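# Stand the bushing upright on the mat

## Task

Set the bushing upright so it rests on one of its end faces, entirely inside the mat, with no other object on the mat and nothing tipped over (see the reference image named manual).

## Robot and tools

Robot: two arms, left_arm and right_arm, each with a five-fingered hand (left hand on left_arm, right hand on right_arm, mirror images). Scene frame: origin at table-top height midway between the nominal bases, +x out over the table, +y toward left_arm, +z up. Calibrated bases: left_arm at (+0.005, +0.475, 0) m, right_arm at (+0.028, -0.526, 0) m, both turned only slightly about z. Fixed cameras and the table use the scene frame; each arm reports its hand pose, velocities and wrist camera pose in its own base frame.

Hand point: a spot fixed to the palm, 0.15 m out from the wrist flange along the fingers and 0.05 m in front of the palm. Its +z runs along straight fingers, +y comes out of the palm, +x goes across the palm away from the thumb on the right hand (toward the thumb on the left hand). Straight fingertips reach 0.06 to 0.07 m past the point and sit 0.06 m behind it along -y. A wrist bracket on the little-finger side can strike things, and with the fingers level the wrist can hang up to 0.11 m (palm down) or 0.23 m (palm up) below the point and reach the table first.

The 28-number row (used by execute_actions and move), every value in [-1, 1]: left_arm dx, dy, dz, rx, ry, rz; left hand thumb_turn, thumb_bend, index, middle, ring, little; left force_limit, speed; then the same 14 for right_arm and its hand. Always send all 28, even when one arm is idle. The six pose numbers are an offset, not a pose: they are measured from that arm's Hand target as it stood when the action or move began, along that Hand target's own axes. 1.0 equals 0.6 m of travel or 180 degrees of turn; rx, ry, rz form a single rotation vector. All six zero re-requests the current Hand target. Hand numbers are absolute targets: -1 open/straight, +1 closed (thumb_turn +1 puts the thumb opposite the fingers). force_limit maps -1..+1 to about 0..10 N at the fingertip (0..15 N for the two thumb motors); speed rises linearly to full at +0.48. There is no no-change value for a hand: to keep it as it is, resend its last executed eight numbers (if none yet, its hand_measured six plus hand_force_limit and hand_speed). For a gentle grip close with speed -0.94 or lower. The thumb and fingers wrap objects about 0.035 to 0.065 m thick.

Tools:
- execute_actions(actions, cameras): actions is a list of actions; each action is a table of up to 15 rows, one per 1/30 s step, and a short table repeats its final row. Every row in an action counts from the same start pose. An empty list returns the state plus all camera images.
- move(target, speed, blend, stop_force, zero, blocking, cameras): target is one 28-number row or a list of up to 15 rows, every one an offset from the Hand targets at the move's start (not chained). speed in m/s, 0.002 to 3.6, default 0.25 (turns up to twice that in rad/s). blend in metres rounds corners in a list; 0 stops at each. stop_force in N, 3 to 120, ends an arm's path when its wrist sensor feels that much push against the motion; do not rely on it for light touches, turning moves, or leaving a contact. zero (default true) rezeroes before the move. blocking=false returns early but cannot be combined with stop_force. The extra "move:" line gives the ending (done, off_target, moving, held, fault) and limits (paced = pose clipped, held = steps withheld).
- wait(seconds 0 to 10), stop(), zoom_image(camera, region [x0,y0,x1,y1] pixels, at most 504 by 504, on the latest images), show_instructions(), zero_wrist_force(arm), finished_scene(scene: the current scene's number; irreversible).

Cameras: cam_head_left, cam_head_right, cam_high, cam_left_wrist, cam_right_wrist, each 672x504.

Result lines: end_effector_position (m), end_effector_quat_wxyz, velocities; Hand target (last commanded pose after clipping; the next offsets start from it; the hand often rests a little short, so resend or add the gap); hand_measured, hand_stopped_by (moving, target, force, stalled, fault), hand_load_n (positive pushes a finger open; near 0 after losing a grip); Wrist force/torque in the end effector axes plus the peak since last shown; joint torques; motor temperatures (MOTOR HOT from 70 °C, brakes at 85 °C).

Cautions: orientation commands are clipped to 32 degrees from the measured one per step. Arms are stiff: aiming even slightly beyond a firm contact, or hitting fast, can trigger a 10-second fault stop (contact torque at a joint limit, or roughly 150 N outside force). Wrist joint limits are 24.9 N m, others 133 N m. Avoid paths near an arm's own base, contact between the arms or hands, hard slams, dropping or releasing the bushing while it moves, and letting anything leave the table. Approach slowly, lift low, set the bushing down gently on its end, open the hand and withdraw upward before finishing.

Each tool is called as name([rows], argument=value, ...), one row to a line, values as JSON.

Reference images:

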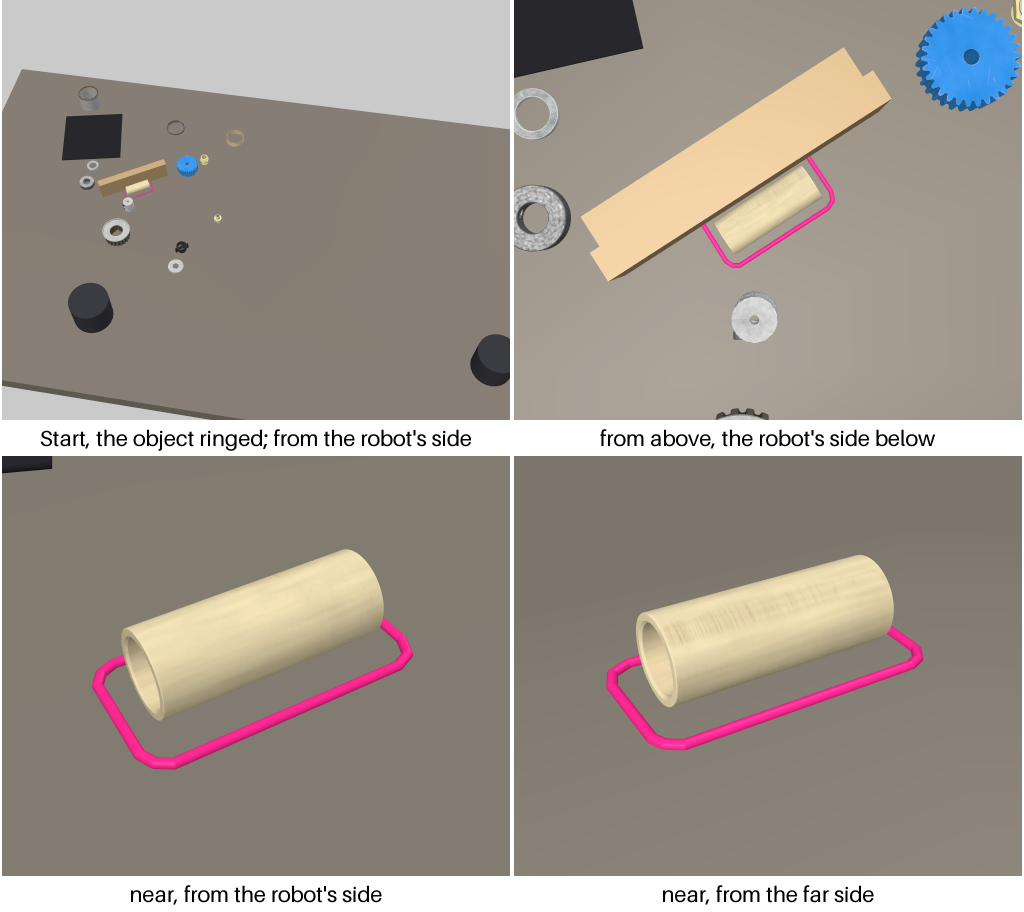

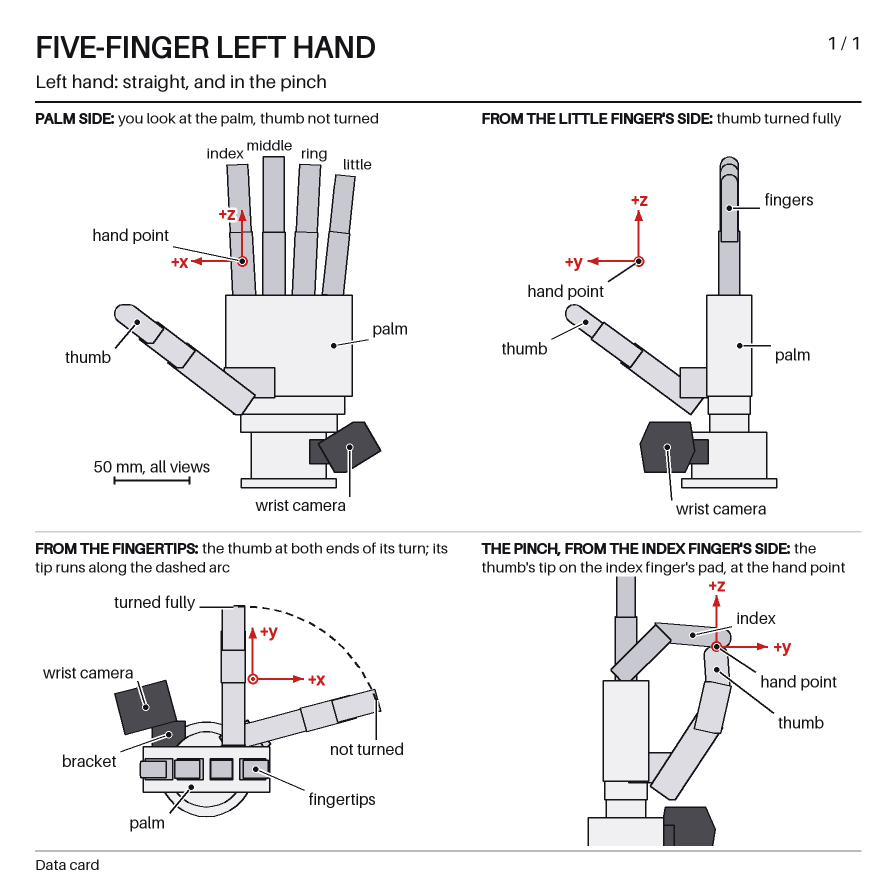

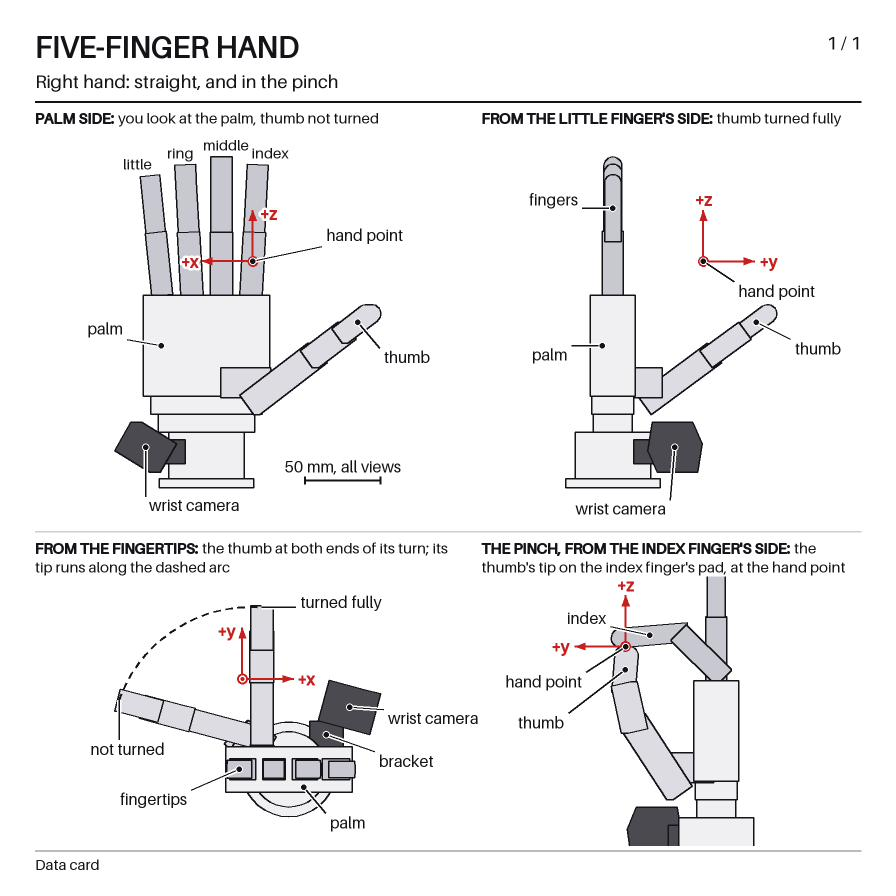

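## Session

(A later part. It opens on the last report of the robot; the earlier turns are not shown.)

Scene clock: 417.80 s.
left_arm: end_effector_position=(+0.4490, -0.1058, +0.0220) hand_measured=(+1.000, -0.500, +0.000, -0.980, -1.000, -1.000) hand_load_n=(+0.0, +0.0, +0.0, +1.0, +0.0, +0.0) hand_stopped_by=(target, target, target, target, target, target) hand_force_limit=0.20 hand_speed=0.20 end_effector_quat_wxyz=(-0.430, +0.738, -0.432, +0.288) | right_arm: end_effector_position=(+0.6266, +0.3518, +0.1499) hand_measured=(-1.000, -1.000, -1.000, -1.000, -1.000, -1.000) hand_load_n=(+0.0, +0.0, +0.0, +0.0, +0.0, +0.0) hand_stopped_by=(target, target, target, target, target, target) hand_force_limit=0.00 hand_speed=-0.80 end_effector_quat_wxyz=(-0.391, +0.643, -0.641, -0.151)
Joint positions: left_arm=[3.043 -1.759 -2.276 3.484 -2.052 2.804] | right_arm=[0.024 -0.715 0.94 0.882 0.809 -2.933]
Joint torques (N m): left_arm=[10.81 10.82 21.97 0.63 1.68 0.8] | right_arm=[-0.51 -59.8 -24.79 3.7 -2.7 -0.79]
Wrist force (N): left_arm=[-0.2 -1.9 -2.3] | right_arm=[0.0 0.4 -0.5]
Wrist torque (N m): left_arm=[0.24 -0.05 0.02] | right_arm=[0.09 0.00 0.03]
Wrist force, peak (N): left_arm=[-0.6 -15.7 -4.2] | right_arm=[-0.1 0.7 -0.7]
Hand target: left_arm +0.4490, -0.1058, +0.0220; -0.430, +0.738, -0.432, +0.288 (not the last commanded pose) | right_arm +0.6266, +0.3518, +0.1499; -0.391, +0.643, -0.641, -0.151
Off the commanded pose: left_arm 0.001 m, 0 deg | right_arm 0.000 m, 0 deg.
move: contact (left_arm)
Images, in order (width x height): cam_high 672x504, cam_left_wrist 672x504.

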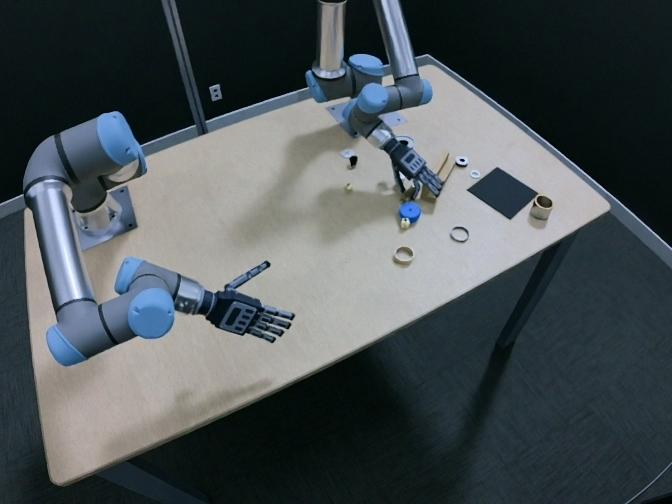

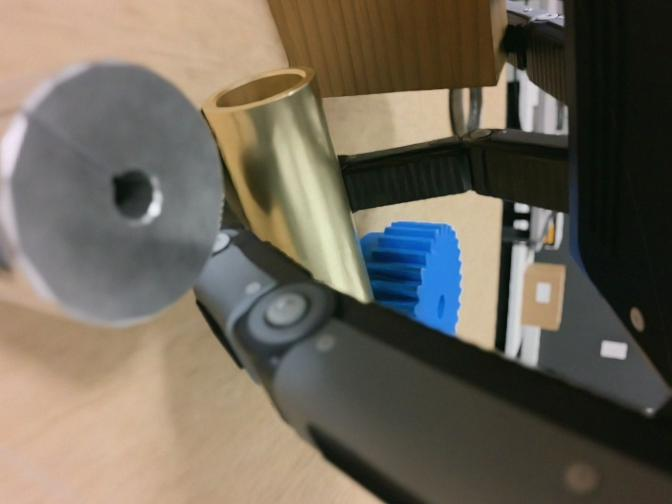

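move(target=[0,0,0,0,0,0,1,0.5,0.4,-0.98,-1,-1,-0.3,-0.7,0,0,0,0,0,0,-1,-1,-1,-1,-1,-1,0,-0.8], speed=0.05, cameras=["cam_left_wrist"])

move(target=[0,-0.022,-0.012,0,0,0,1,0.5,0.4,-0.98,-1,-1,-0.3,-0.7,0,0,0,0,0,0,-1,-1,-1,-1,-1,-1,0,-0.8], speed=0.04, cameras=["cam_left_wrist"])

Scene clock: 419.80 s.
left_arm: end_effector_position=(+0.4490, -0.1058, +0.0220) hand_measured=(+1.000, -0.434, +0.080, -0.980, -1.000, -1.000) hand_load_n=(-1.5, +5.5, +6.5, +1.0, +0.0, +0.0) hand_stopped_by=(target, force, force, target, target, target) hand_force_limit=-0.30 hand_speed=-0.70 end_effector_quat_wxyz=(-0.430, +0.738, -0.432, +0.288) | right_arm: end_effector_position=(+0.6266, +0.3518, +0.1499) hand_measured=(-1.000, -1.000, -1.000, -1.000, -1.000, -1.000) hand_load_n=(+0.0, +0.0, -0.5, +0.0, +0.0, +0.0) hand_stopped_by=(target, target, target, target, target, target) hand_force_limit=0.00 hand_speed=-0.80 end_effector_quat_wxyz=(-0.391, +0.643, -0.641, -0.151)
Joint positions: left_arm=[3.043 -1.759 -2.276 3.484 -2.052 2.804] | right_arm=[0.024 -0.715 0.94 0.882 0.809 -2.933]
Joint torques (N m): left_arm=[10.18 11.8 19.06 -0.03 0.95 0.81] | right_arm=[-0.22 -59.15 -23.88 3.77 -2.75 -0.77]
Wrist force (N): left_arm=[-0.8 -0.5 -1.7] | right_arm=[-0.1 0.5 -0.3]
Wrist torque (N m): left_arm=[0.31 0.02 -0.03] | right_arm=[0.09 0.01 0.02]
Wrist force, peak (N): left_arm=[-0.7 -2.4 -2.7] | right_arm=[-0.3 0.8 -0.3]
Hand target: left_arm +0.4490, -0.1058, +0.0220; -0.430, +0.738, -0.432, +0.288 | right_arm +0.6266, +0.3518, +0.1499; -0.391, +0.643, -0.641, -0.151
Off the commanded pose: left_arm 0.000 m, 0 deg | right_arm 0.000 m, 0 deg.
move: done
Images, in order (width x height): cam_left_wrist 672x504.

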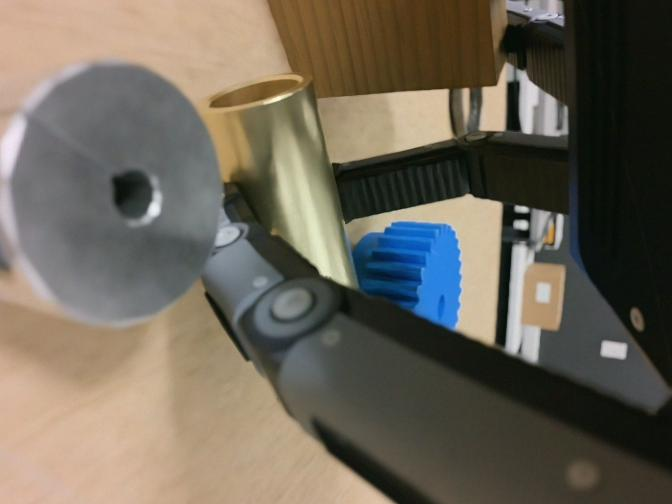

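Scene clock: 420.57 s.
left_arm: end_effector_position=(+0.4485, -0.1052, +0.0372) hand_measured=(+1.000, -0.434, +0.080, -0.980, -1.000, -1.000) hand_load_n=(-0.5, +5.0, +5.5, +0.0, +0.0, +0.0) hand_stopped_by=(target, force, force, target, target, target) hand_force_limit=-0.30 hand_speed=-0.70 end_effector_quat_wxyz=(-0.430, +0.738, -0.432, +0.289) | right_arm: end_effector_position=(+0.6266, +0.3518, +0.1499) hand_measured=(-1.000, -1.000, -1.000, -1.000, -1.000, -1.000) hand_load_n=(+0.0, +0.0, +0.0, +0.0, +0.0, +0.0) hand_stopped_by=(target, target, target, target, target, target) hand_force_limit=0.00 hand_speed=-0.80 end_effector_quat_wxyz=(-0.391, +0.643, -0.641, -0.151)
Joint positions: left_arm=[3.045 -1.721 -2.264 3.436 -2.05 2.805] | right_arm=[0.024 -0.715 0.94 0.882 0.809 -2.933]
Joint torques (N m): left_arm=[6.37 12.07 4.61 0.86 0.8 0.7] | right_arm=[1.39 -59.56 -23.84 3.68 -2.85 -0.98]
Wrist force (N): left_arm=[-0.4 1.7 -0.9] | right_arm=[-0.1 0.4 0.0]
Wrist torque (N m): left_arm=[0.27 0.05 -0.11] | right_arm=[0.06 0.00 0.02]
Wrist force, peak (N): left_arm=[0.0 2.3 -1.0] | right_arm=[-0.5 0.7 -0.3]
Hand target: left_arm +0.4484, -0.1052, +0.0370; -0.430, +0.738, -0.432, +0.288 | right_arm +0.6266, +0.3518, +0.1499; -0.391, +0.643, -0.641, -0.151
Off the commanded pose: left_arm 0.000 m, 0 deg | right_arm 0.000 m, 0 deg.
move: done
Images, in order (width x height): cam_left_wrist 672x504.

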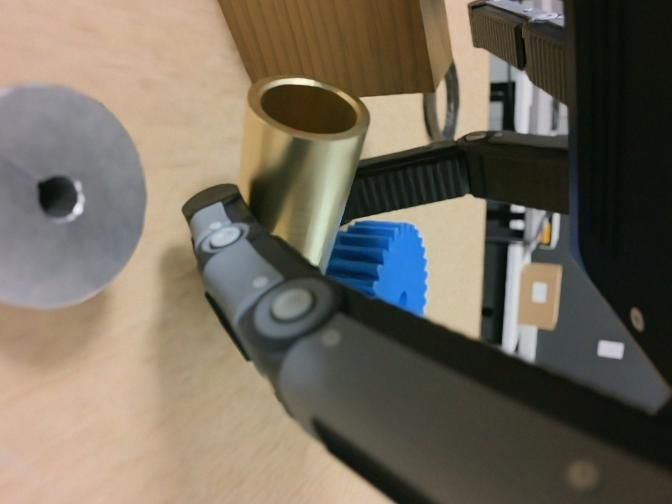

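move(target=[0,-0.125,-0.066,0,0,0,1,0.5,0.4,-0.98,-1,-1,-0.3,-0.7,0,0,0,0,0,0,-1,-1,-1,-1,-1,-1,0,-0.8], speed=0.06, cameras=["cam_left_wrist","cam_high","cam_head_right"])

zoom_image(camera="cam_high", region=[360, 100, 560, 230])

zoom_image(camera="cam_head_right", region=[0, 260, 160, 410])

Scene clock: 423.87 s.
left_arm: end_effector_position=(+0.4462, -0.1012, +0.1218) hand_measured=(+1.000, -0.434, +0.080, -0.980, -1.000, -1.000) hand_load_n=(-0.5, +5.5, +5.5, +0.0, +0.0, -0.5) hand_stopped_by=(target, force, force, target, target, target) hand_force_limit=-0.30 hand_speed=-0.70 end_effector_quat_wxyz=(-0.430, +0.738, -0.432, +0.289) | right_arm: end_effector_position=(+0.6266, +0.3518, +0.1499) hand_measured=(-1.000, -1.000, -1.000, -1.000, -1.000, -1.000) hand_load_n=(+0.0, +0.0, +0.0, +0.0, +0.0, +0.0) hand_stopped_by=(target, target, target, target, target, target) hand_force_limit=0.00 hand_speed=-0.80 end_effector_quat_wxyz=(-0.391, +0.643, -0.641, -0.151)
Joint positions: left_arm=[3.059 -1.548 -2.168 3.169 -2.038 2.813] | right_arm=[0.024 -0.715 0.94 0.882 0.809 -2.933]
Joint torques (N m): left_arm=[0.76 10.99 4.76 -0.11 -0.31 -0.43] | right_arm=[1.08 -60 -24.72 3.77 -2.87 -0.95]
Wrist force (N): left_arm=[-0.5 1.9 -1.0] | right_arm=[-0.3 0.4 -0.1]
Wrist torque (N m): left_arm=[0.28 0.01 -0.12] | right_arm=[0.07 0.02 0.01]
Wrist force, peak (N): left_arm=[-0.3 3.2 -0.5] | right_arm=[-0.2 0.5 -0.6]
Hand target: left_arm +0.4461, -0.1013, +0.1217; -0.430, +0.738, -0.432, +0.288 | right_arm +0.6266, +0.3518, +0.1499; -0.391, +0.643, -0.641, -0.151
Off the commanded pose: left_arm 0.000 m, 0 deg | right_arm 0.000 m, 0 deg.
move: done
Images, in order (width x height): cam_head_right 672x504, cam_high 672x504, cam_left_wrist 672x504.

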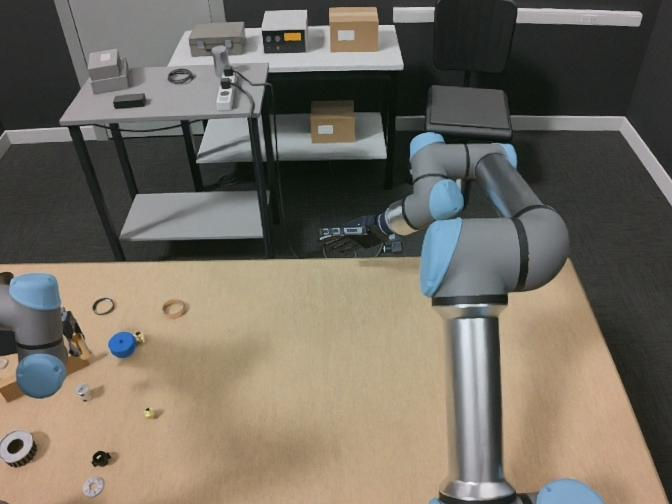

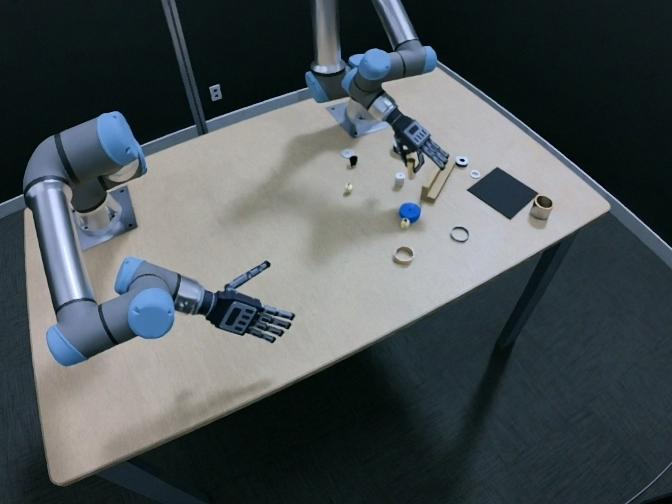

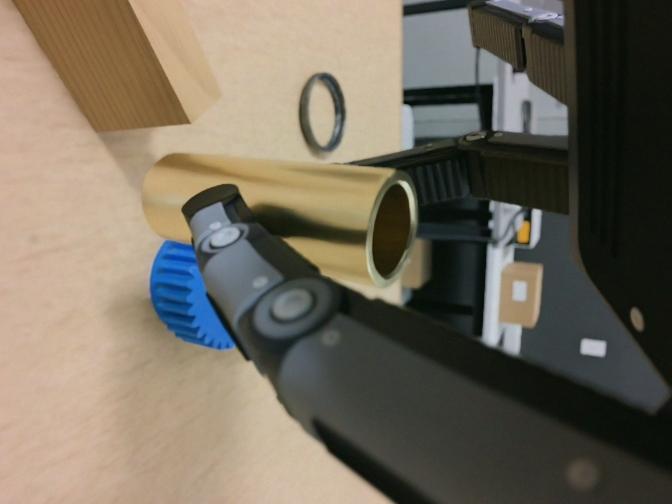

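Scaled by 2.520 from the camera's 672x504 image, which has a finer 960x720 frame.

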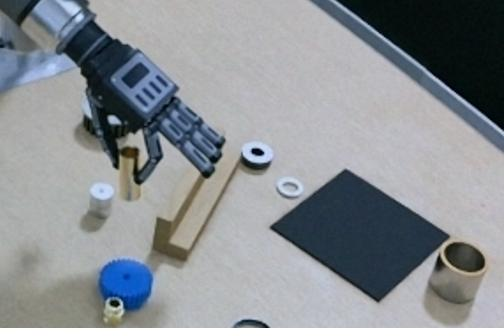

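Scaled by 3.150 from the camera's 672x504 image, which has a finer 960x720 frame.

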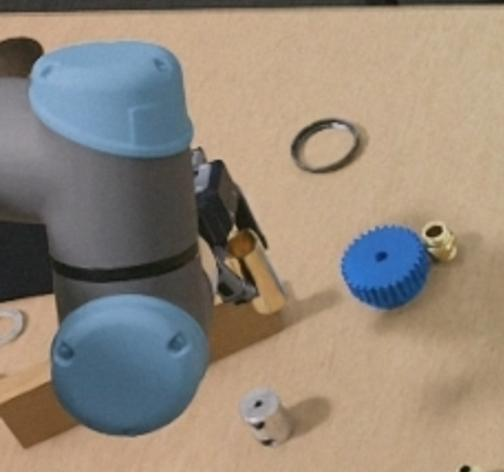

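move([
  [-0.003,-0.044,-0.023,0,0,0,1,0.5,0.4,-0.98,-1,-1,-0.3,-0.7,0,0,0,0,0,0,-1,-1,-1,-1,-1,-1,0,-0.8],
  [-0.31,-0.219,0.31,0,0,0,1,0.5,0.4,-0.98,-1,-1,-0.3,-0.7,0,0,0,0,0,0,-1,-1,-1,-1,-1,-1,0,-0.8],
], speed=0.2, blend=0.01, cameras=["cam_head_left","cam_head_right","cam_high","cam_left_wrist"])

Scene clock: 433.03 s.
left_arm: end_effector_position=(+0.5600, +0.1690, +0.1416) hand_measured=(+1.000, -0.434, +0.080, -0.980, -1.000, -1.000) hand_load_n=(+0.0, +5.5, +5.5, +0.0, +0.0, +0.0) hand_stopped_by=(target, force, force, target, target, target) hand_force_limit=-0.30 hand_speed=-0.70 end_effector_quat_wxyz=(-0.430, +0.738, -0.432, +0.288) | right_arm: end_effector_position=(+0.6266, +0.3518, +0.1499) hand_measured=(-1.000, -1.000, -1.000, -1.000, -1.000, -1.000) hand_load_n=(+0.0, +0.0, +0.0, +0.0, +0.0, +0.0) hand_stopped_by=(target, target, target, target, target, target) hand_force_limit=0.00 hand_speed=-0.80 end_effector_quat_wxyz=(-0.391, +0.643, -0.641, -0.151)
Joint positions: left_arm=[3.795 -1.724 -1.91 3.143 -1.391 3.175] | right_arm=[0.024 -0.715 0.94 0.882 0.809 -2.933]
Joint torques (N m): left_arm=[3.63 16.08 16.92 1.42 0.43 -1.04] | right_arm=[0.84 -59.85 -23.96 3.68 -2.89 -0.99]
Wrist force (N): left_arm=[-0.9 2.0 -0.8] | right_arm=[-0.2 0.5 0.1]
Wrist torque (N m): left_arm=[0.31 0.11 -0.09] | right_arm=[0.06 0.02 0.01]
Wrist force, peak (N): left_arm=[0.0 4.3 -0.2] | right_arm=[-0.2 0.7 -0.5]
Hand target: left_arm +0.5601, +0.1690, +0.1416; -0.430, +0.738, -0.432, +0.288 | right_arm +0.6266, +0.3518, +0.1499; -0.391, +0.643, -0.641, -0.151
Off the commanded pose: left_arm 0.000 m, 0 deg | right_arm 0.000 m, 0 deg.
move: done
Images, in order (width x height): cam_head_left 672x504, cam_head_right 672x504, cam_high 672x504, cam_left_wrist 672x504.

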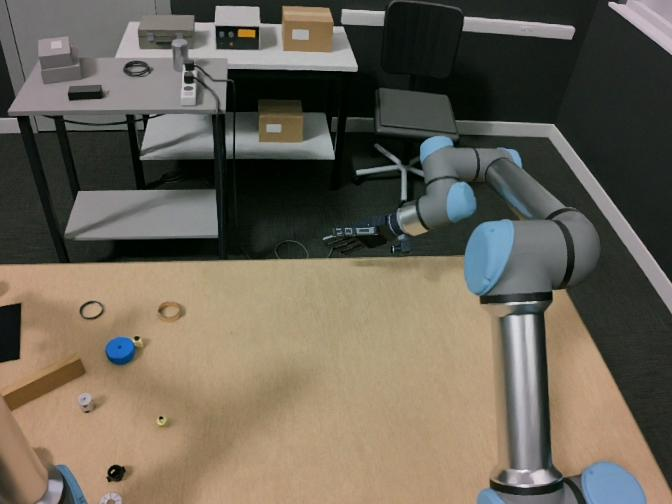

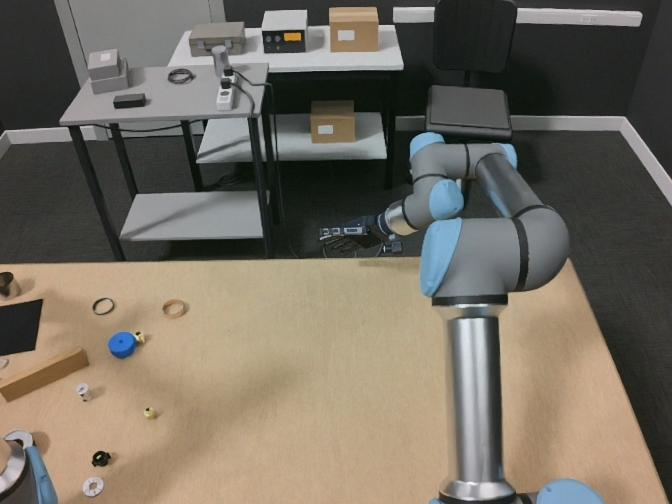

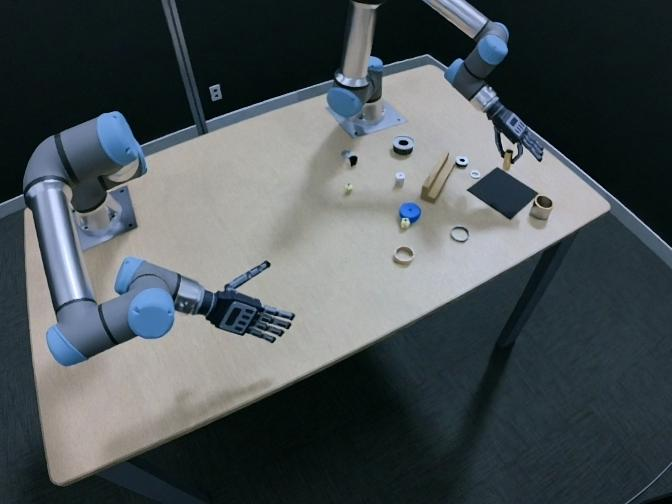

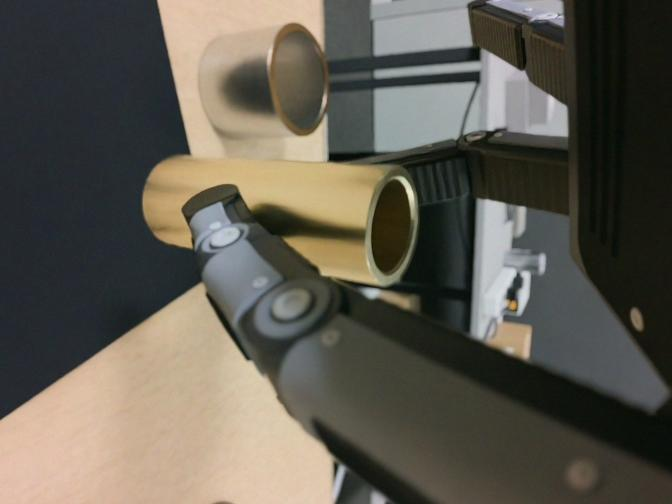

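move(target=[0,-0.1192,-0.0624,0,0,0,1,0.5,0.4,-0.98,-1,-1,-0.3,-0.7,0,0,0,0,0,0,-1,-1,-1,-1,-1,-1,0,-0.8], speed=0.15)

move(target=[0,-0.059,-0.031,0,0,0,1,0.5,0.4,-0.98,-1,-1,-0.3,-0.7,0,0,0,0,0,0,-1,-1,-1,-1,-1,-1,0,-0.8], speed=0.02, stop_force=4, cameras=["cam_high","cam_left_wrist"])

Scene clock: 440.30 s.
left_arm: end_effector_position=(+0.5581, +0.1730, +0.2222) hand_measured=(+1.000, -0.434, +0.080, -0.980, -1.000, -1.000) hand_load_n=(-0.5, +5.5, +5.5, +0.0, +0.0, +0.0) hand_stopped_by=(target, force, force, target, target, target) hand_force_limit=-0.30 hand_speed=-0.70 end_effector_quat_wxyz=(-0.430, +0.738, -0.432, +0.288) | right_arm: end_effector_position=(+0.6266, +0.3518, +0.1499) hand_measured=(-1.000, -1.000, -1.000, -1.000, -1.000, -1.000) hand_load_n=(-0.5, +0.0, +0.0, +0.0, +0.0, +0.0) hand_stopped_by=(target, target, target, target, target, target) hand_force_limit=0.00 hand_speed=-0.80 end_effector_quat_wxyz=(-0.391, +0.643, -0.641, -0.151)
Joint positions: left_arm=[3.807 -1.649 -1.773 2.93 -1.381 3.181] | right_arm=[0.024 -0.715 0.94 0.882 0.809 -2.933]
Joint torques (N m): left_arm=[-8.44 19.87 16.63 -1.23 -1.6 -0.62] | right_arm=[1.35 -59.2 -24.99 3.56 -2.67 -1]
Wrist force (N): left_arm=[-0.6 1.8 -0.4] | right_arm=[0.0 0.2 -0.4]
Wrist torque (N m): left_arm=[0.30 0.05 -0.15] | right_arm=[0.06 0.00 0.01]
Wrist force, peak (N): left_arm=[-0.8 3.7 0.3] | right_arm=[-0.1 0.8 -0.4]
Hand target: left_arm +0.5581, +0.1730, +0.2222; -0.430, +0.738, -0.432, +0.288 | right_arm +0.6266, +0.3518, +0.1499; -0.391, +0.643, -0.641, -0.151
Off the commanded pose: left_arm 0.000 m, 0 deg | right_arm 0.000 m, 0 deg.
move: done

Scene clock: 443.40 s.
left_arm: end_effector_position=(+0.5571, +0.1749, +0.2621) hand_measured=(+1.000, -0.434, +0.080, -0.980, -1.000, -1.000) hand_load_n=(-0.5, +5.5, +6.0, +0.0, +0.0, +0.0) hand_stopped_by=(target, force, force, target, target, target) hand_force_limit=-0.30 hand_speed=-0.70 end_effector_quat_wxyz=(-0.430, +0.738, -0.432, +0.288) | right_arm: end_effector_position=(+0.6266, +0.3518, +0.1499) hand_measured=(-1.000, -1.000, -1.000, -1.000, -1.000, -1.000) hand_load_n=(+0.0, +0.0, +0.0, +0.0, +0.0, +0.0) hand_stopped_by=(target, target, target, target, target, target) hand_force_limit=0.00 hand_speed=-0.80 end_effector_quat_wxyz=(-0.391, +0.643, -0.641, -0.151)
Joint positions: left_arm=[3.813 -1.626 -1.693 2.827 -1.376 3.184] | right_arm=[0.024 -0.715 0.94 0.882 0.809 -2.933]
Joint torques (N m): left_arm=[0.84 13.61 7.31 1.5 -0.12 0.38] | right_arm=[1.4 -60.13 -25.18 3.71 -2.75 -0.78]
Wrist force (N): left_arm=[-0.5 2.3 -0.2] | right_arm=[-0.1 0.5 -0.5]
Wrist torque (N m): left_arm=[0.37 0.06 -0.13] | right_arm=[0.10 0.03 0.02]
Wrist force, peak (N): left_arm=[-0.8 2.6 -0.2] | right_arm=[0.1 0.7 -0.5]
Hand target: left_arm +0.5571, +0.1749, +0.2621; -0.430, +0.738, -0.432, +0.288 | right_arm +0.6266, +0.3518, +0.1499; -0.391, +0.643, -0.641, -0.151
Off the commanded pose: left_arm 0.000 m, 0 deg | right_arm 0.000 m, 0 deg.
move: done
Images, in order (width x height): cam_high 672x504, cam_left_wrist 672x504.

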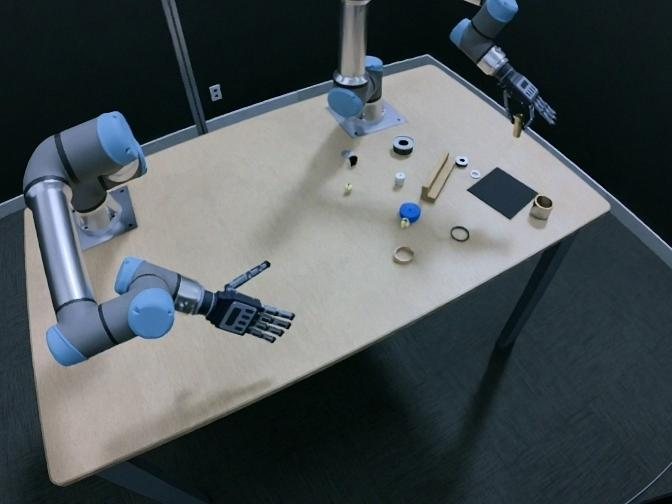

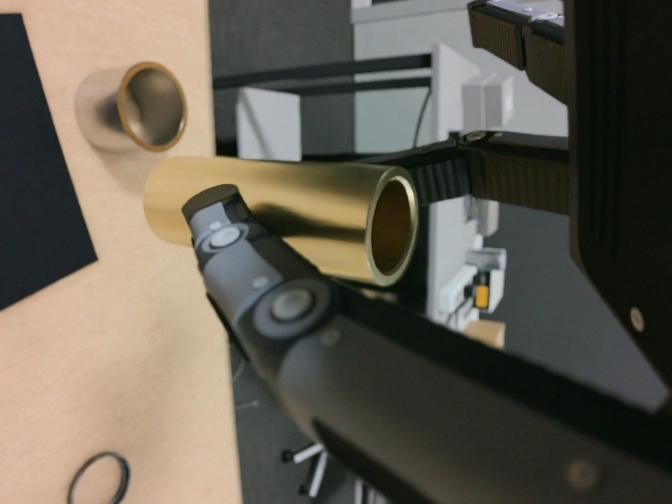

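move(target=[-0.011,0.286,0.178,0,0,0,1,0.5,0.4,-0.98,-1,-1,-0.3,-0.7,0,0,0,0,0,0,-1,-1,-1,-1,-1,-1,0,-0.8], speed=0.18)

move(target=[-0.004,0.065,0.034,0,0,0,1,0.5,0.4,-0.98,-1,-1,-0.3,-0.7,0,0,0,0,0,0,-1,-1,-1,-1,-1,-1,0,-0.8], speed=0.02, stop_force=4, cameras=["cam_high","cam_left_wrist"])

Scene clock: 446.50 s.
left_arm: end_effector_position=(+0.5723, +0.1778, +0.0606) hand_measured=(+1.000, -0.434, +0.080, -0.980, -1.000, -1.000) hand_load_n=(-0.5, +5.5, +6.0, +0.0, +0.0, +0.0) hand_stopped_by=(target, force, force, target, target, target) hand_force_limit=-0.30 hand_speed=-0.70 end_effector_quat_wxyz=(-0.430, +0.738, -0.432, +0.288) | right_arm: end_effector_position=(+0.6266, +0.3518, +0.1499) hand_measured=(-1.000, -1.000, -1.000, -1.000, -1.000, -1.000) hand_load_n=(+0.0, +0.0, +0.0, +0.0, +0.0, +0.0) hand_stopped_by=(target, target, target, target, target, target) hand_force_limit=0.00 hand_speed=-0.80 end_effector_quat_wxyz=(-0.391, +0.643, -0.641, -0.151)
Joint positions: left_arm=[3.794 -1.871 -1.97 3.35 -1.392 3.175] | right_arm=[0.024 -0.715 0.94 0.882 0.809 -2.933]
Joint torques (N m): left_arm=[1.96 19.8 23.02 1.43 1.26 -0.28] | right_arm=[0.46 -60.07 -24.23 3.7 -2.64 -0.93]
Wrist force (N): left_arm=[-0.7 2.1 -0.4] | right_arm=[-0.3 0.4 -0.2]
Wrist torque (N m): left_arm=[0.34 0.08 -0.06] | right_arm=[0.06 0.05 0.00]
Wrist force, peak (N): left_arm=[-0.7 4.0 0.3] | right_arm=[-0.2 0.8 -0.4]
Hand target: left_arm +0.5723, +0.1779, +0.0605; -0.430, +0.738, -0.432, +0.288 | right_arm +0.6266, +0.3518, +0.1499; -0.391, +0.643, -0.641, -0.151
Off the commanded pose: left_arm 0.000 m, 0 deg | right_arm 0.000 m, 0 deg.
move: done

Scene clock: 448.03 s.
left_arm: end_effector_position=(+0.5723, +0.1779, +0.0504) hand_measured=(+1.000, -0.434, +0.080, -0.980, -1.000, -1.000) hand_load_n=(-0.5, +5.0, +6.0, +0.0, +0.0, +0.0) hand_stopped_by=(target, force, force, target, target, target) hand_force_limit=-0.30 hand_speed=-0.70 end_effector_quat_wxyz=(-0.430, +0.738, -0.432, +0.288) | right_arm: end_effector_position=(+0.6266, +0.3518, +0.1499) hand_measured=(-1.000, -1.000, -1.000, -1.000, -1.000, -1.000) hand_load_n=(+0.0, +0.0, +0.0, +0.0, +0.0, +0.0) hand_stopped_by=(target, target, target, target, target, target) hand_force_limit=0.00 hand_speed=-0.80 end_effector_quat_wxyz=(-0.391, +0.643, -0.641, -0.151)
Joint positions: left_arm=[3.794 -1.888 -1.98 3.377 -1.392 3.175] | right_arm=[0.024 -0.715 0.94 0.882 0.809 -2.933]
Joint torques (N m): left_arm=[7.36 28.82 24.89 0.68 1.66 0.63] | right_arm=[0.78 -60.94 -24.47 3.86 -2.9 -1.06]
Wrist force (N): left_arm=[-0.6 0.1 -0.7] | right_arm=[0.0 0.4 -0.2]
Wrist torque (N m): left_arm=[0.25 0.06 -0.03] | right_arm=[0.07 0.00 0.02]
Wrist force, peak (N): left_arm=[-0.6 -4.4 -2.1] | right_arm=[-0.3 0.5 -0.6]
Hand target: left_arm +0.5723, +0.1779, +0.0504; -0.430, +0.738, -0.432, +0.288 (not the last commanded pose) | right_arm +0.6266, +0.3518, +0.1499; -0.391, +0.643, -0.641, -0.151
Off the commanded pose: left_arm 0.034 m, 0 deg | right_arm 0.000 m, 0 deg.
move: contact (left_arm)
Images, in order (width x height): cam_high 672x504, cam_left_wrist 672x504.

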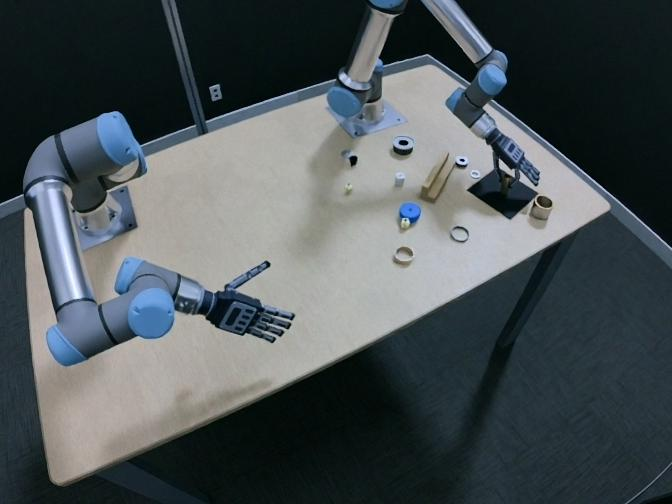

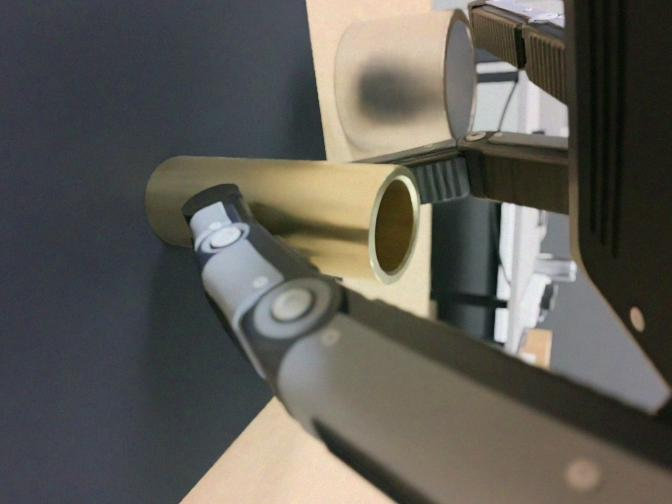

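move(target=[0,0.0044,0.0023,0,0,0,1,0.5,0.4,-0.98,-1,-1,-0.3,-0.7,0,0,0,0,0,0,-1,-1,-1,-1,-1,-1,0,-0.8], speed=0.01, stop_force=8, cameras=["cam_left_wrist"])

Scene clock: 452.40 s.
left_arm: end_effector_position=(+0.5724, +0.1777, +0.0474) hand_measured=(+1.000, -0.434, +0.080, -0.980, -1.000, -1.000) hand_load_n=(-0.5, +3.5, +6.5, +0.0, +0.0, -0.5) hand_stopped_by=(target, force, force, target, target, target) hand_force_limit=-0.30 hand_speed=-0.70 end_effector_quat_wxyz=(-0.430, +0.738, -0.432, +0.288) | right_arm: end_effector_position=(+0.6266, +0.3518, +0.1499) hand_measured=(-1.000, -1.000, -1.000, -1.000, -1.000, -1.000) hand_load_n=(+0.0, +0.0, +0.0, +0.0, +0.0, +0.0) hand_stopped_by=(target, target, target, target, target, target) hand_force_limit=0.00 hand_speed=-0.80 end_effector_quat_wxyz=(-0.391, +0.643, -0.641, -0.151)
Joint positions: left_arm=[3.794 -1.893 -1.982 3.385 -1.393 3.175] | right_arm=[0.024 -0.715 0.94 0.882 0.809 -2.933]
Joint torques (N m): left_arm=[-11.62 32.49 8.85 -2.15 -1.26 -1.47] | right_arm=[0.25 -59.76 -24.61 3.69 -2.74 -0.87]
Wrist force (N): left_arm=[-0.7 -4.7 -2.2] | right_arm=[-0.3 0.2 -0.5]
Wrist torque (N m): left_arm=[0.11 0.11 -0.03] | right_arm=[0.06 0.03 0.00]
Wrist force, peak (N): left_arm=[-0.6 -4.9 -2.6] | right_arm=[-0.4 0.4 -0.6]
Hand target: left_arm +0.5724, +0.1777, +0.0474; -0.430, +0.738, -0.432, +0.288 | right_arm +0.6266, +0.3518, +0.1499; -0.391, +0.643, -0.641, -0.151
Off the commanded pose: left_arm 0.000 m, 0 deg | right_arm 0.000 m, 0 deg.
move: done
Images, in order (width x height): cam_left_wrist 672x504.

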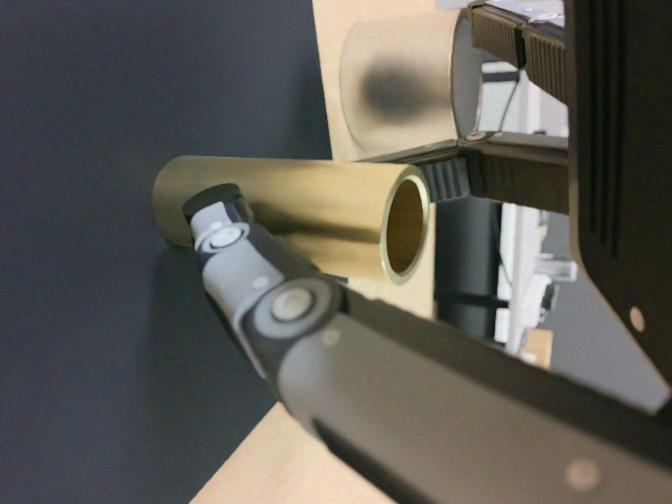

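move(target=[0,0,0,0,0,0,1,-0.65,-0.1,-0.98,-1,-1,-0.3,-0.8,0,0,0,0,0,0,-1,-1,-1,-1,-1,-1,0,-0.8], cameras=["cam_left_wrist"])

Scene clock: 454.27 s.
left_arm: end_effector_position=(+0.5724, +0.1777, +0.0474) hand_measured=(+1.000, -0.650, -0.100, -0.980, -1.000, -1.000) hand_load_n=(+0.0, +0.0, +0.0, +0.0, +0.0, +0.0) hand_stopped_by=(target, target, target, target, target, target) hand_force_limit=-0.30 hand_speed=-0.80 end_effector_quat_wxyz=(-0.430, +0.738, -0.432, +0.288) | right_arm: end_effector_position=(+0.6266, +0.3518, +0.1499) hand_measured=(-1.000, -1.000, -1.000, -1.000, -1.000, -1.000) hand_load_n=(+0.0, +0.0, +0.0, +0.0, +0.0, +0.0) hand_stopped_by=(target, target, target, target, target, target) hand_force_limit=0.00 hand_speed=-0.80 end_effector_quat_wxyz=(-0.391, +0.643, -0.641, -0.151)
Joint positions: left_arm=[3.794 -1.893 -1.982 3.385 -1.393 3.175] | right_arm=[0.024 -0.715 0.94 0.882 0.809 -2.933]
Joint torques (N m): left_arm=[-11.36 33.17 22.31 0.7 -0.33 -1.08] | right_arm=[1.04 -60.54 -24.11 3.78 -2.88 -1.14]
Wrist force (N): left_arm=[-1.0 1.0 -0.9] | right_arm=[-0.2 0.4 -0.4]
Wrist torque (N m): left_arm=[0.31 0.14 -0.08] | right_arm=[0.07 0.02 0.01]
Wrist force, peak (N): left_arm=[-0.6 -5.0 -2.6] | right_arm=[0.4 0.8 -0.5]
Hand target: left_arm +0.5724, +0.1777, +0.0474; -0.430, +0.738, -0.432, +0.288 | right_arm +0.6266, +0.3518, +0.1499; -0.391, +0.643, -0.641, -0.151
Off the commanded pose: left_arm 0.000 m, 0 deg | right_arm 0.000 m, 0 deg.
move: done
Images, in order (width x height): cam_left_wrist 672x504.

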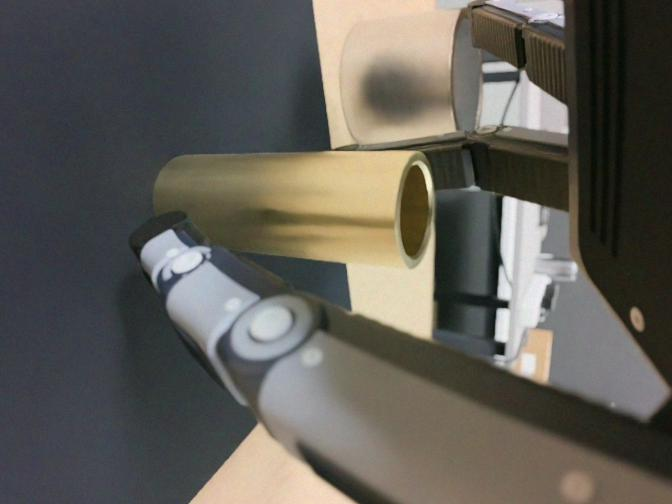

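move([
  [0,0,0,0,0,0,1,-0.95,-0.98,-0.98,-1,-1,-0.3,-0.6,0,0,0,0,0,0,-1,-1,-1,-1,-1,-1,0,-0.8],
  [-0.006,0.092,-0.177,0,0,0,1,-0.95,-0.98,-0.98,-1,-1,-0.3,-0.6,0,0,0,0,0,0,-1,-1,-1,-1,-1,-1,0,-0.8],
  [0.003,-0.055,-0.254,0,0,0,1,-0.95,-0.98,-0.98,-1,-1,-0.3,-0.6,0,0,0,0,0,0,-1,-1,-1,-1,-1,-1,0,-0.8],
], speed=[0.05,0.06,0.15], blend=[0,0.02,0], cameras=["cam_high","cam_left_wrist"])

zoom_image(camera="cam_high", region=[390, 120, 570, 260])

Scene clock: 462.03 s.
left_arm: end_effector_position=(+0.4645, +0.1258, +0.1473) hand_measured=(+1.000, -0.950, -0.980, -0.980, -1.000, -1.000) hand_load_n=(+0.0, +0.0, +0.0, +0.0, +0.0, +0.0) hand_stopped_by=(target, target, target, target, target, target) hand_force_limit=-0.30 hand_speed=-0.60 end_effector_quat_wxyz=(-0.430, +0.738, -0.432, +0.288) | right_arm: end_effector_position=(+0.6266, +0.3518, +0.1499) hand_measured=(-1.000, -1.000, -1.000, -1.000, -1.000, -1.000) hand_load_n=(+0.0, +0.0, +0.0, +0.0, +0.0, +0.0) hand_stopped_by=(target, target, target, target, target, target) hand_force_limit=0.00 hand_speed=-0.80 end_effector_quat_wxyz=(-0.391, +0.643, -0.641, -0.151)
Joint positions: left_arm=[3.888 -1.455 -2.17 3.124 -1.309 3.221] | right_arm=[0.024 -0.715 0.94 0.882 0.809 -2.933]
Joint torques (N m): left_arm=[10.03 17.74 14.28 -1.28 2.1 1.06] | right_arm=[0.86 -59.82 -24.53 3.9 -2.86 -0.97]
Wrist force (N): left_arm=[-0.2 0.5 -1.4] | right_arm=[0.0 0.2 -0.2]
Wrist torque (N m): left_arm=[0.24 -0.05 -0.09] | right_arm=[0.04 -0.02 0.01]
Wrist force, peak (N): left_arm=[0.2 -5.8 -3.2] | right_arm=[0.1 0.7 -0.6]
Hand target: left_arm +0.4645, +0.1258, +0.1474; -0.430, +0.738, -0.432, +0.288 | right_arm +0.6266, +0.3518, +0.1499; -0.391, +0.643, -0.641, -0.151
Off the commanded pose: left_arm 0.000 m, 0 deg | right_arm 0.000 m, 0 deg.
move: done
Images, in order (width x height): cam_high 672x504, cam_left_wrist 672x504.

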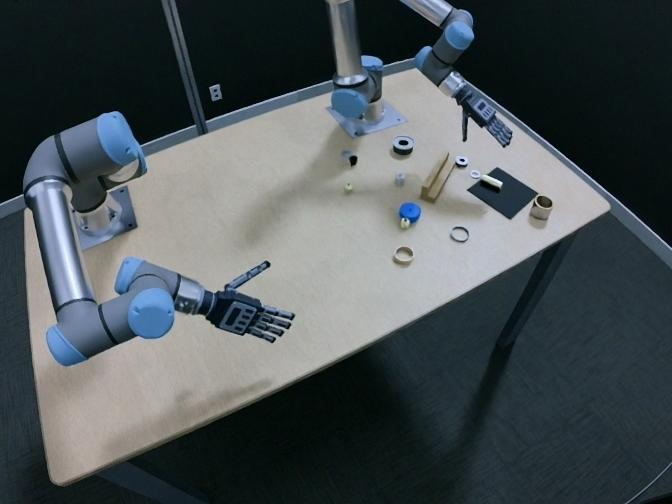

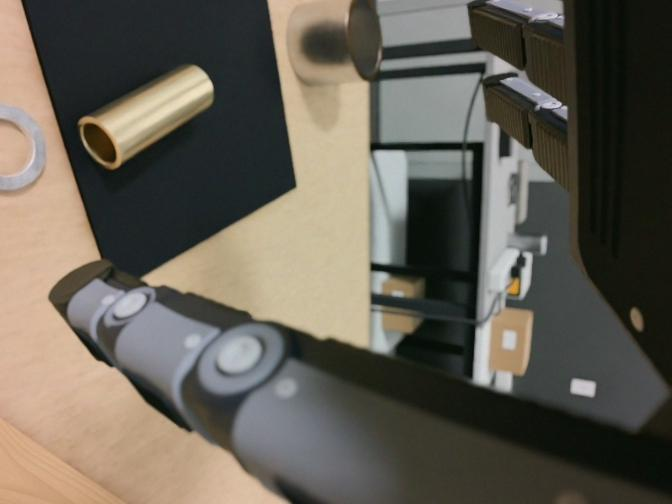

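Scaled by 2.800 from the camera's 672x504 image, which has a finer 960x720 frame.

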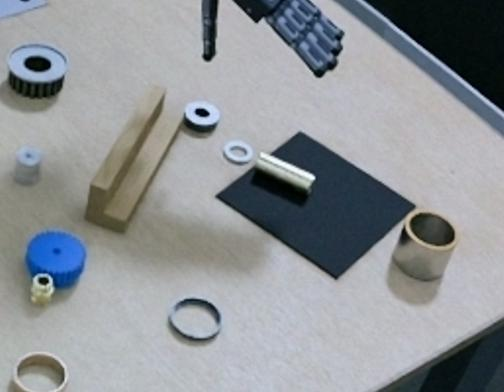

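move(target=[-0.027,-0.054,0.1,-0.027,0.445,0.233,1,-0.5,0.0,-0.98,-1,-1,-0.3,0,0,0,0,0,0,0,-1,-1,-1,-1,-1,-1,0,-0.8], speed=0.3, cameras=["cam_high","cam_left_wrist"])

Scene clock: 479.20 s.
left_arm: end_effector_position=(+0.5176, +0.1715, +0.1473) hand_measured=(+1.000, -0.500, +0.000, -0.980, -1.000, -1.000) hand_load_n=(+0.0, +0.0, +0.0, +0.0, +0.0, +0.0) hand_stopped_by=(target, target, target, target, target, target) hand_force_limit=-0.30 hand_speed=0.00 end_effector_quat_wxyz=(+0.098, -0.212, +0.828, -0.509) | right_arm: end_effector_position=(+0.6266, +0.3518, +0.1499) hand_measured=(-1.000, -1.000, -1.000, -1.000, -1.000, -1.000) hand_load_n=(+0.0, +0.0, +0.0, +0.0, +0.0, +0.0) hand_stopped_by=(target, target, target, target, target, target) hand_force_limit=0.00 hand_speed=-0.80 end_effector_quat_wxyz=(-0.391, +0.643, -0.641, -0.151)
Joint positions: left_arm=[4.031 -2.4 -1.273 1.409 -0.645 5.456] | right_arm=[0.024 -0.715 0.94 0.882 0.809 -2.933]
Joint torques (N m): left_arm=[10.47 40.99 15.31 -3.69 0.87 0.78] | right_arm=[1.17 -60.44 -25.16 3.65 -2.72 -0.87]
Wrist force (N): left_arm=[0.0 1.3 -1.4] | right_arm=[0.0 0.5 -0.2]
Wrist torque (N m): left_arm=[0.42 0.00 -0.05] | right_arm=[0.08 0.01 0.02]
Wrist force, peak (N): left_arm=[-0.6 1.7 -1.6] | right_arm=[-0.4 0.8 -0.6]
Hand target: left_arm +0.5176, +0.1716, +0.1473; +0.098, -0.212, +0.828, -0.509 | right_arm +0.6266, +0.3518, +0.1499; -0.391, +0.643, -0.641, -0.151
Off the commanded pose: left_arm 0.000 m, 0 deg | right_arm 0.000 m, 0 deg.
move: done
Images, in order (width x height): cam_high 672x504, cam_left_wrist 672x504.

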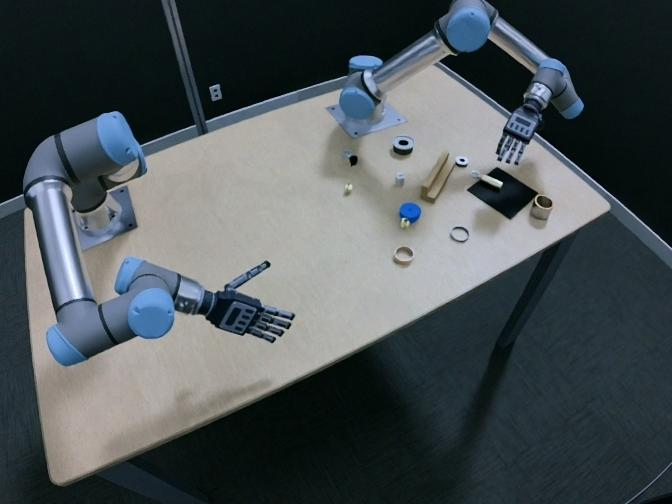

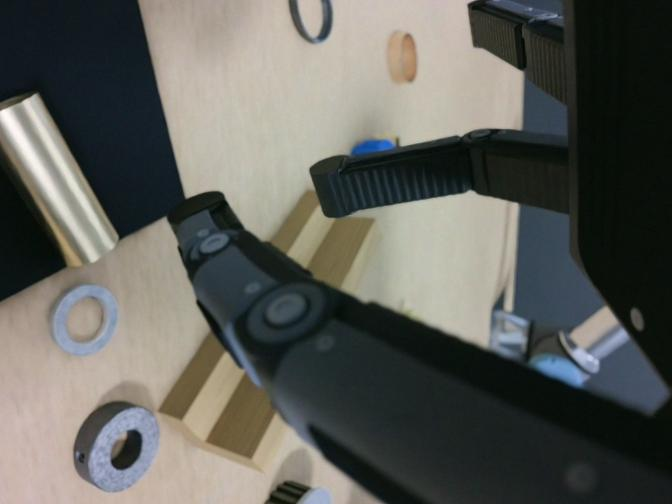

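move([
  [-0.009,0.142,0.093,0,0,0,1,-0.5,0.0,-0.98,-1,-1,-0.3,0,0,0,0,0,0,0,-1,-1,-1,-1,-1,-1,0,-0.8],
  [-0.011,0.172,0.109,0,0,0,1,-0.5,0.0,-0.98,-1,-1,-0.3,0,0,0,0,0,0,0,-1,-1,-1,-1,-1,-1,0,-0.8],
], speed=[0.2,0.05], stop_force=5, cameras=["cam_high","cam_left_wrist"])

Scene clock: 487.00 s.
left_arm: end_effector_position=(+0.5222, +0.1626, +0.0254) hand_measured=(+1.000, -0.500, +0.000, -0.980, -1.000, -1.000) hand_load_n=(+0.0, +0.0, +0.0, +0.0, +0.0, +0.0) hand_stopped_by=(target, target, target, target, target, target) hand_force_limit=-0.30 hand_speed=0.00 end_effector_quat_wxyz=(+0.098, -0.212, +0.828, -0.509) | right_arm: end_effector_position=(+0.6266, +0.3518, +0.1499) hand_measured=(-1.000, -1.000, -1.000, -1.000, -1.000, -1.000) hand_load_n=(-0.5, +0.0, +0.5, +0.0, +0.0, +0.0) hand_stopped_by=(target, target, target, target, target, target) hand_force_limit=0.00 hand_speed=-0.80 end_effector_quat_wxyz=(-0.391, +0.643, -0.641, -0.151)
Joint positions: left_arm=[4.015 -2.573 -1.298 1.623 -0.635 5.435] | right_arm=[0.024 -0.715 0.94 0.882 0.809 -2.933]
Joint torques (N m): left_arm=[-11.02 53.15 3.59 -3.18 2.99 -1.73] | right_arm=[0.68 -59.52 -24.48 3.73 -2.83 -0.92]
Wrist force (N): left_arm=[-0.1 1.2 -1.3] | right_arm=[0.1 0.1 -0.6]
Wrist torque (N m): left_arm=[0.38 0.00 -0.05] | right_arm=[0.04 -0.01 0.01]
Wrist force, peak (N): left_arm=[-0.4 3.1 -0.4] | right_arm=[0.0 0.6 -0.6]
Hand target: left_arm +0.5221, +0.1626, +0.0254; +0.098, -0.212, +0.828, -0.509 | right_arm +0.6266, +0.3518, +0.1499; -0.391, +0.643, -0.641, -0.151
Off the commanded pose: left_arm 0.000 m, 0 deg | right_arm 0.000 m, 0 deg.
move: done
Images, in order (width x height): cam_high 672x504, cam_left_wrist 672x504.

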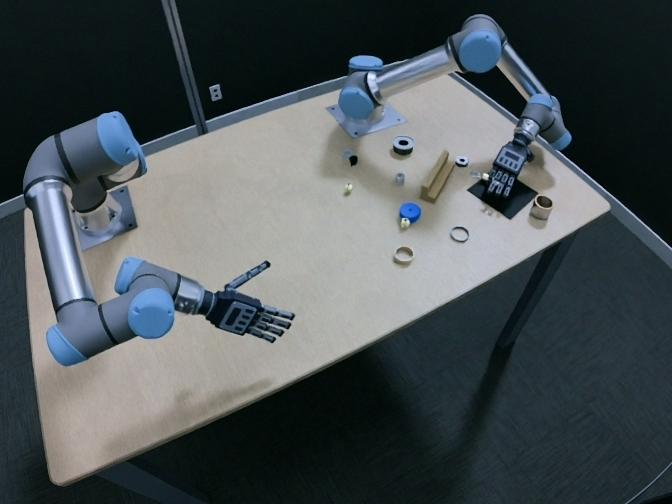

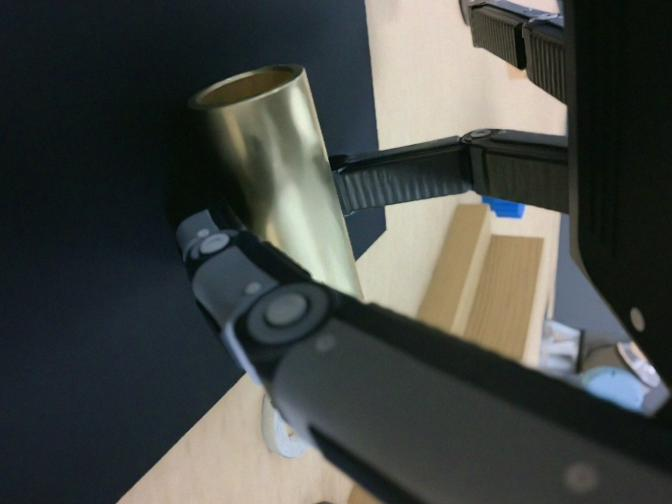

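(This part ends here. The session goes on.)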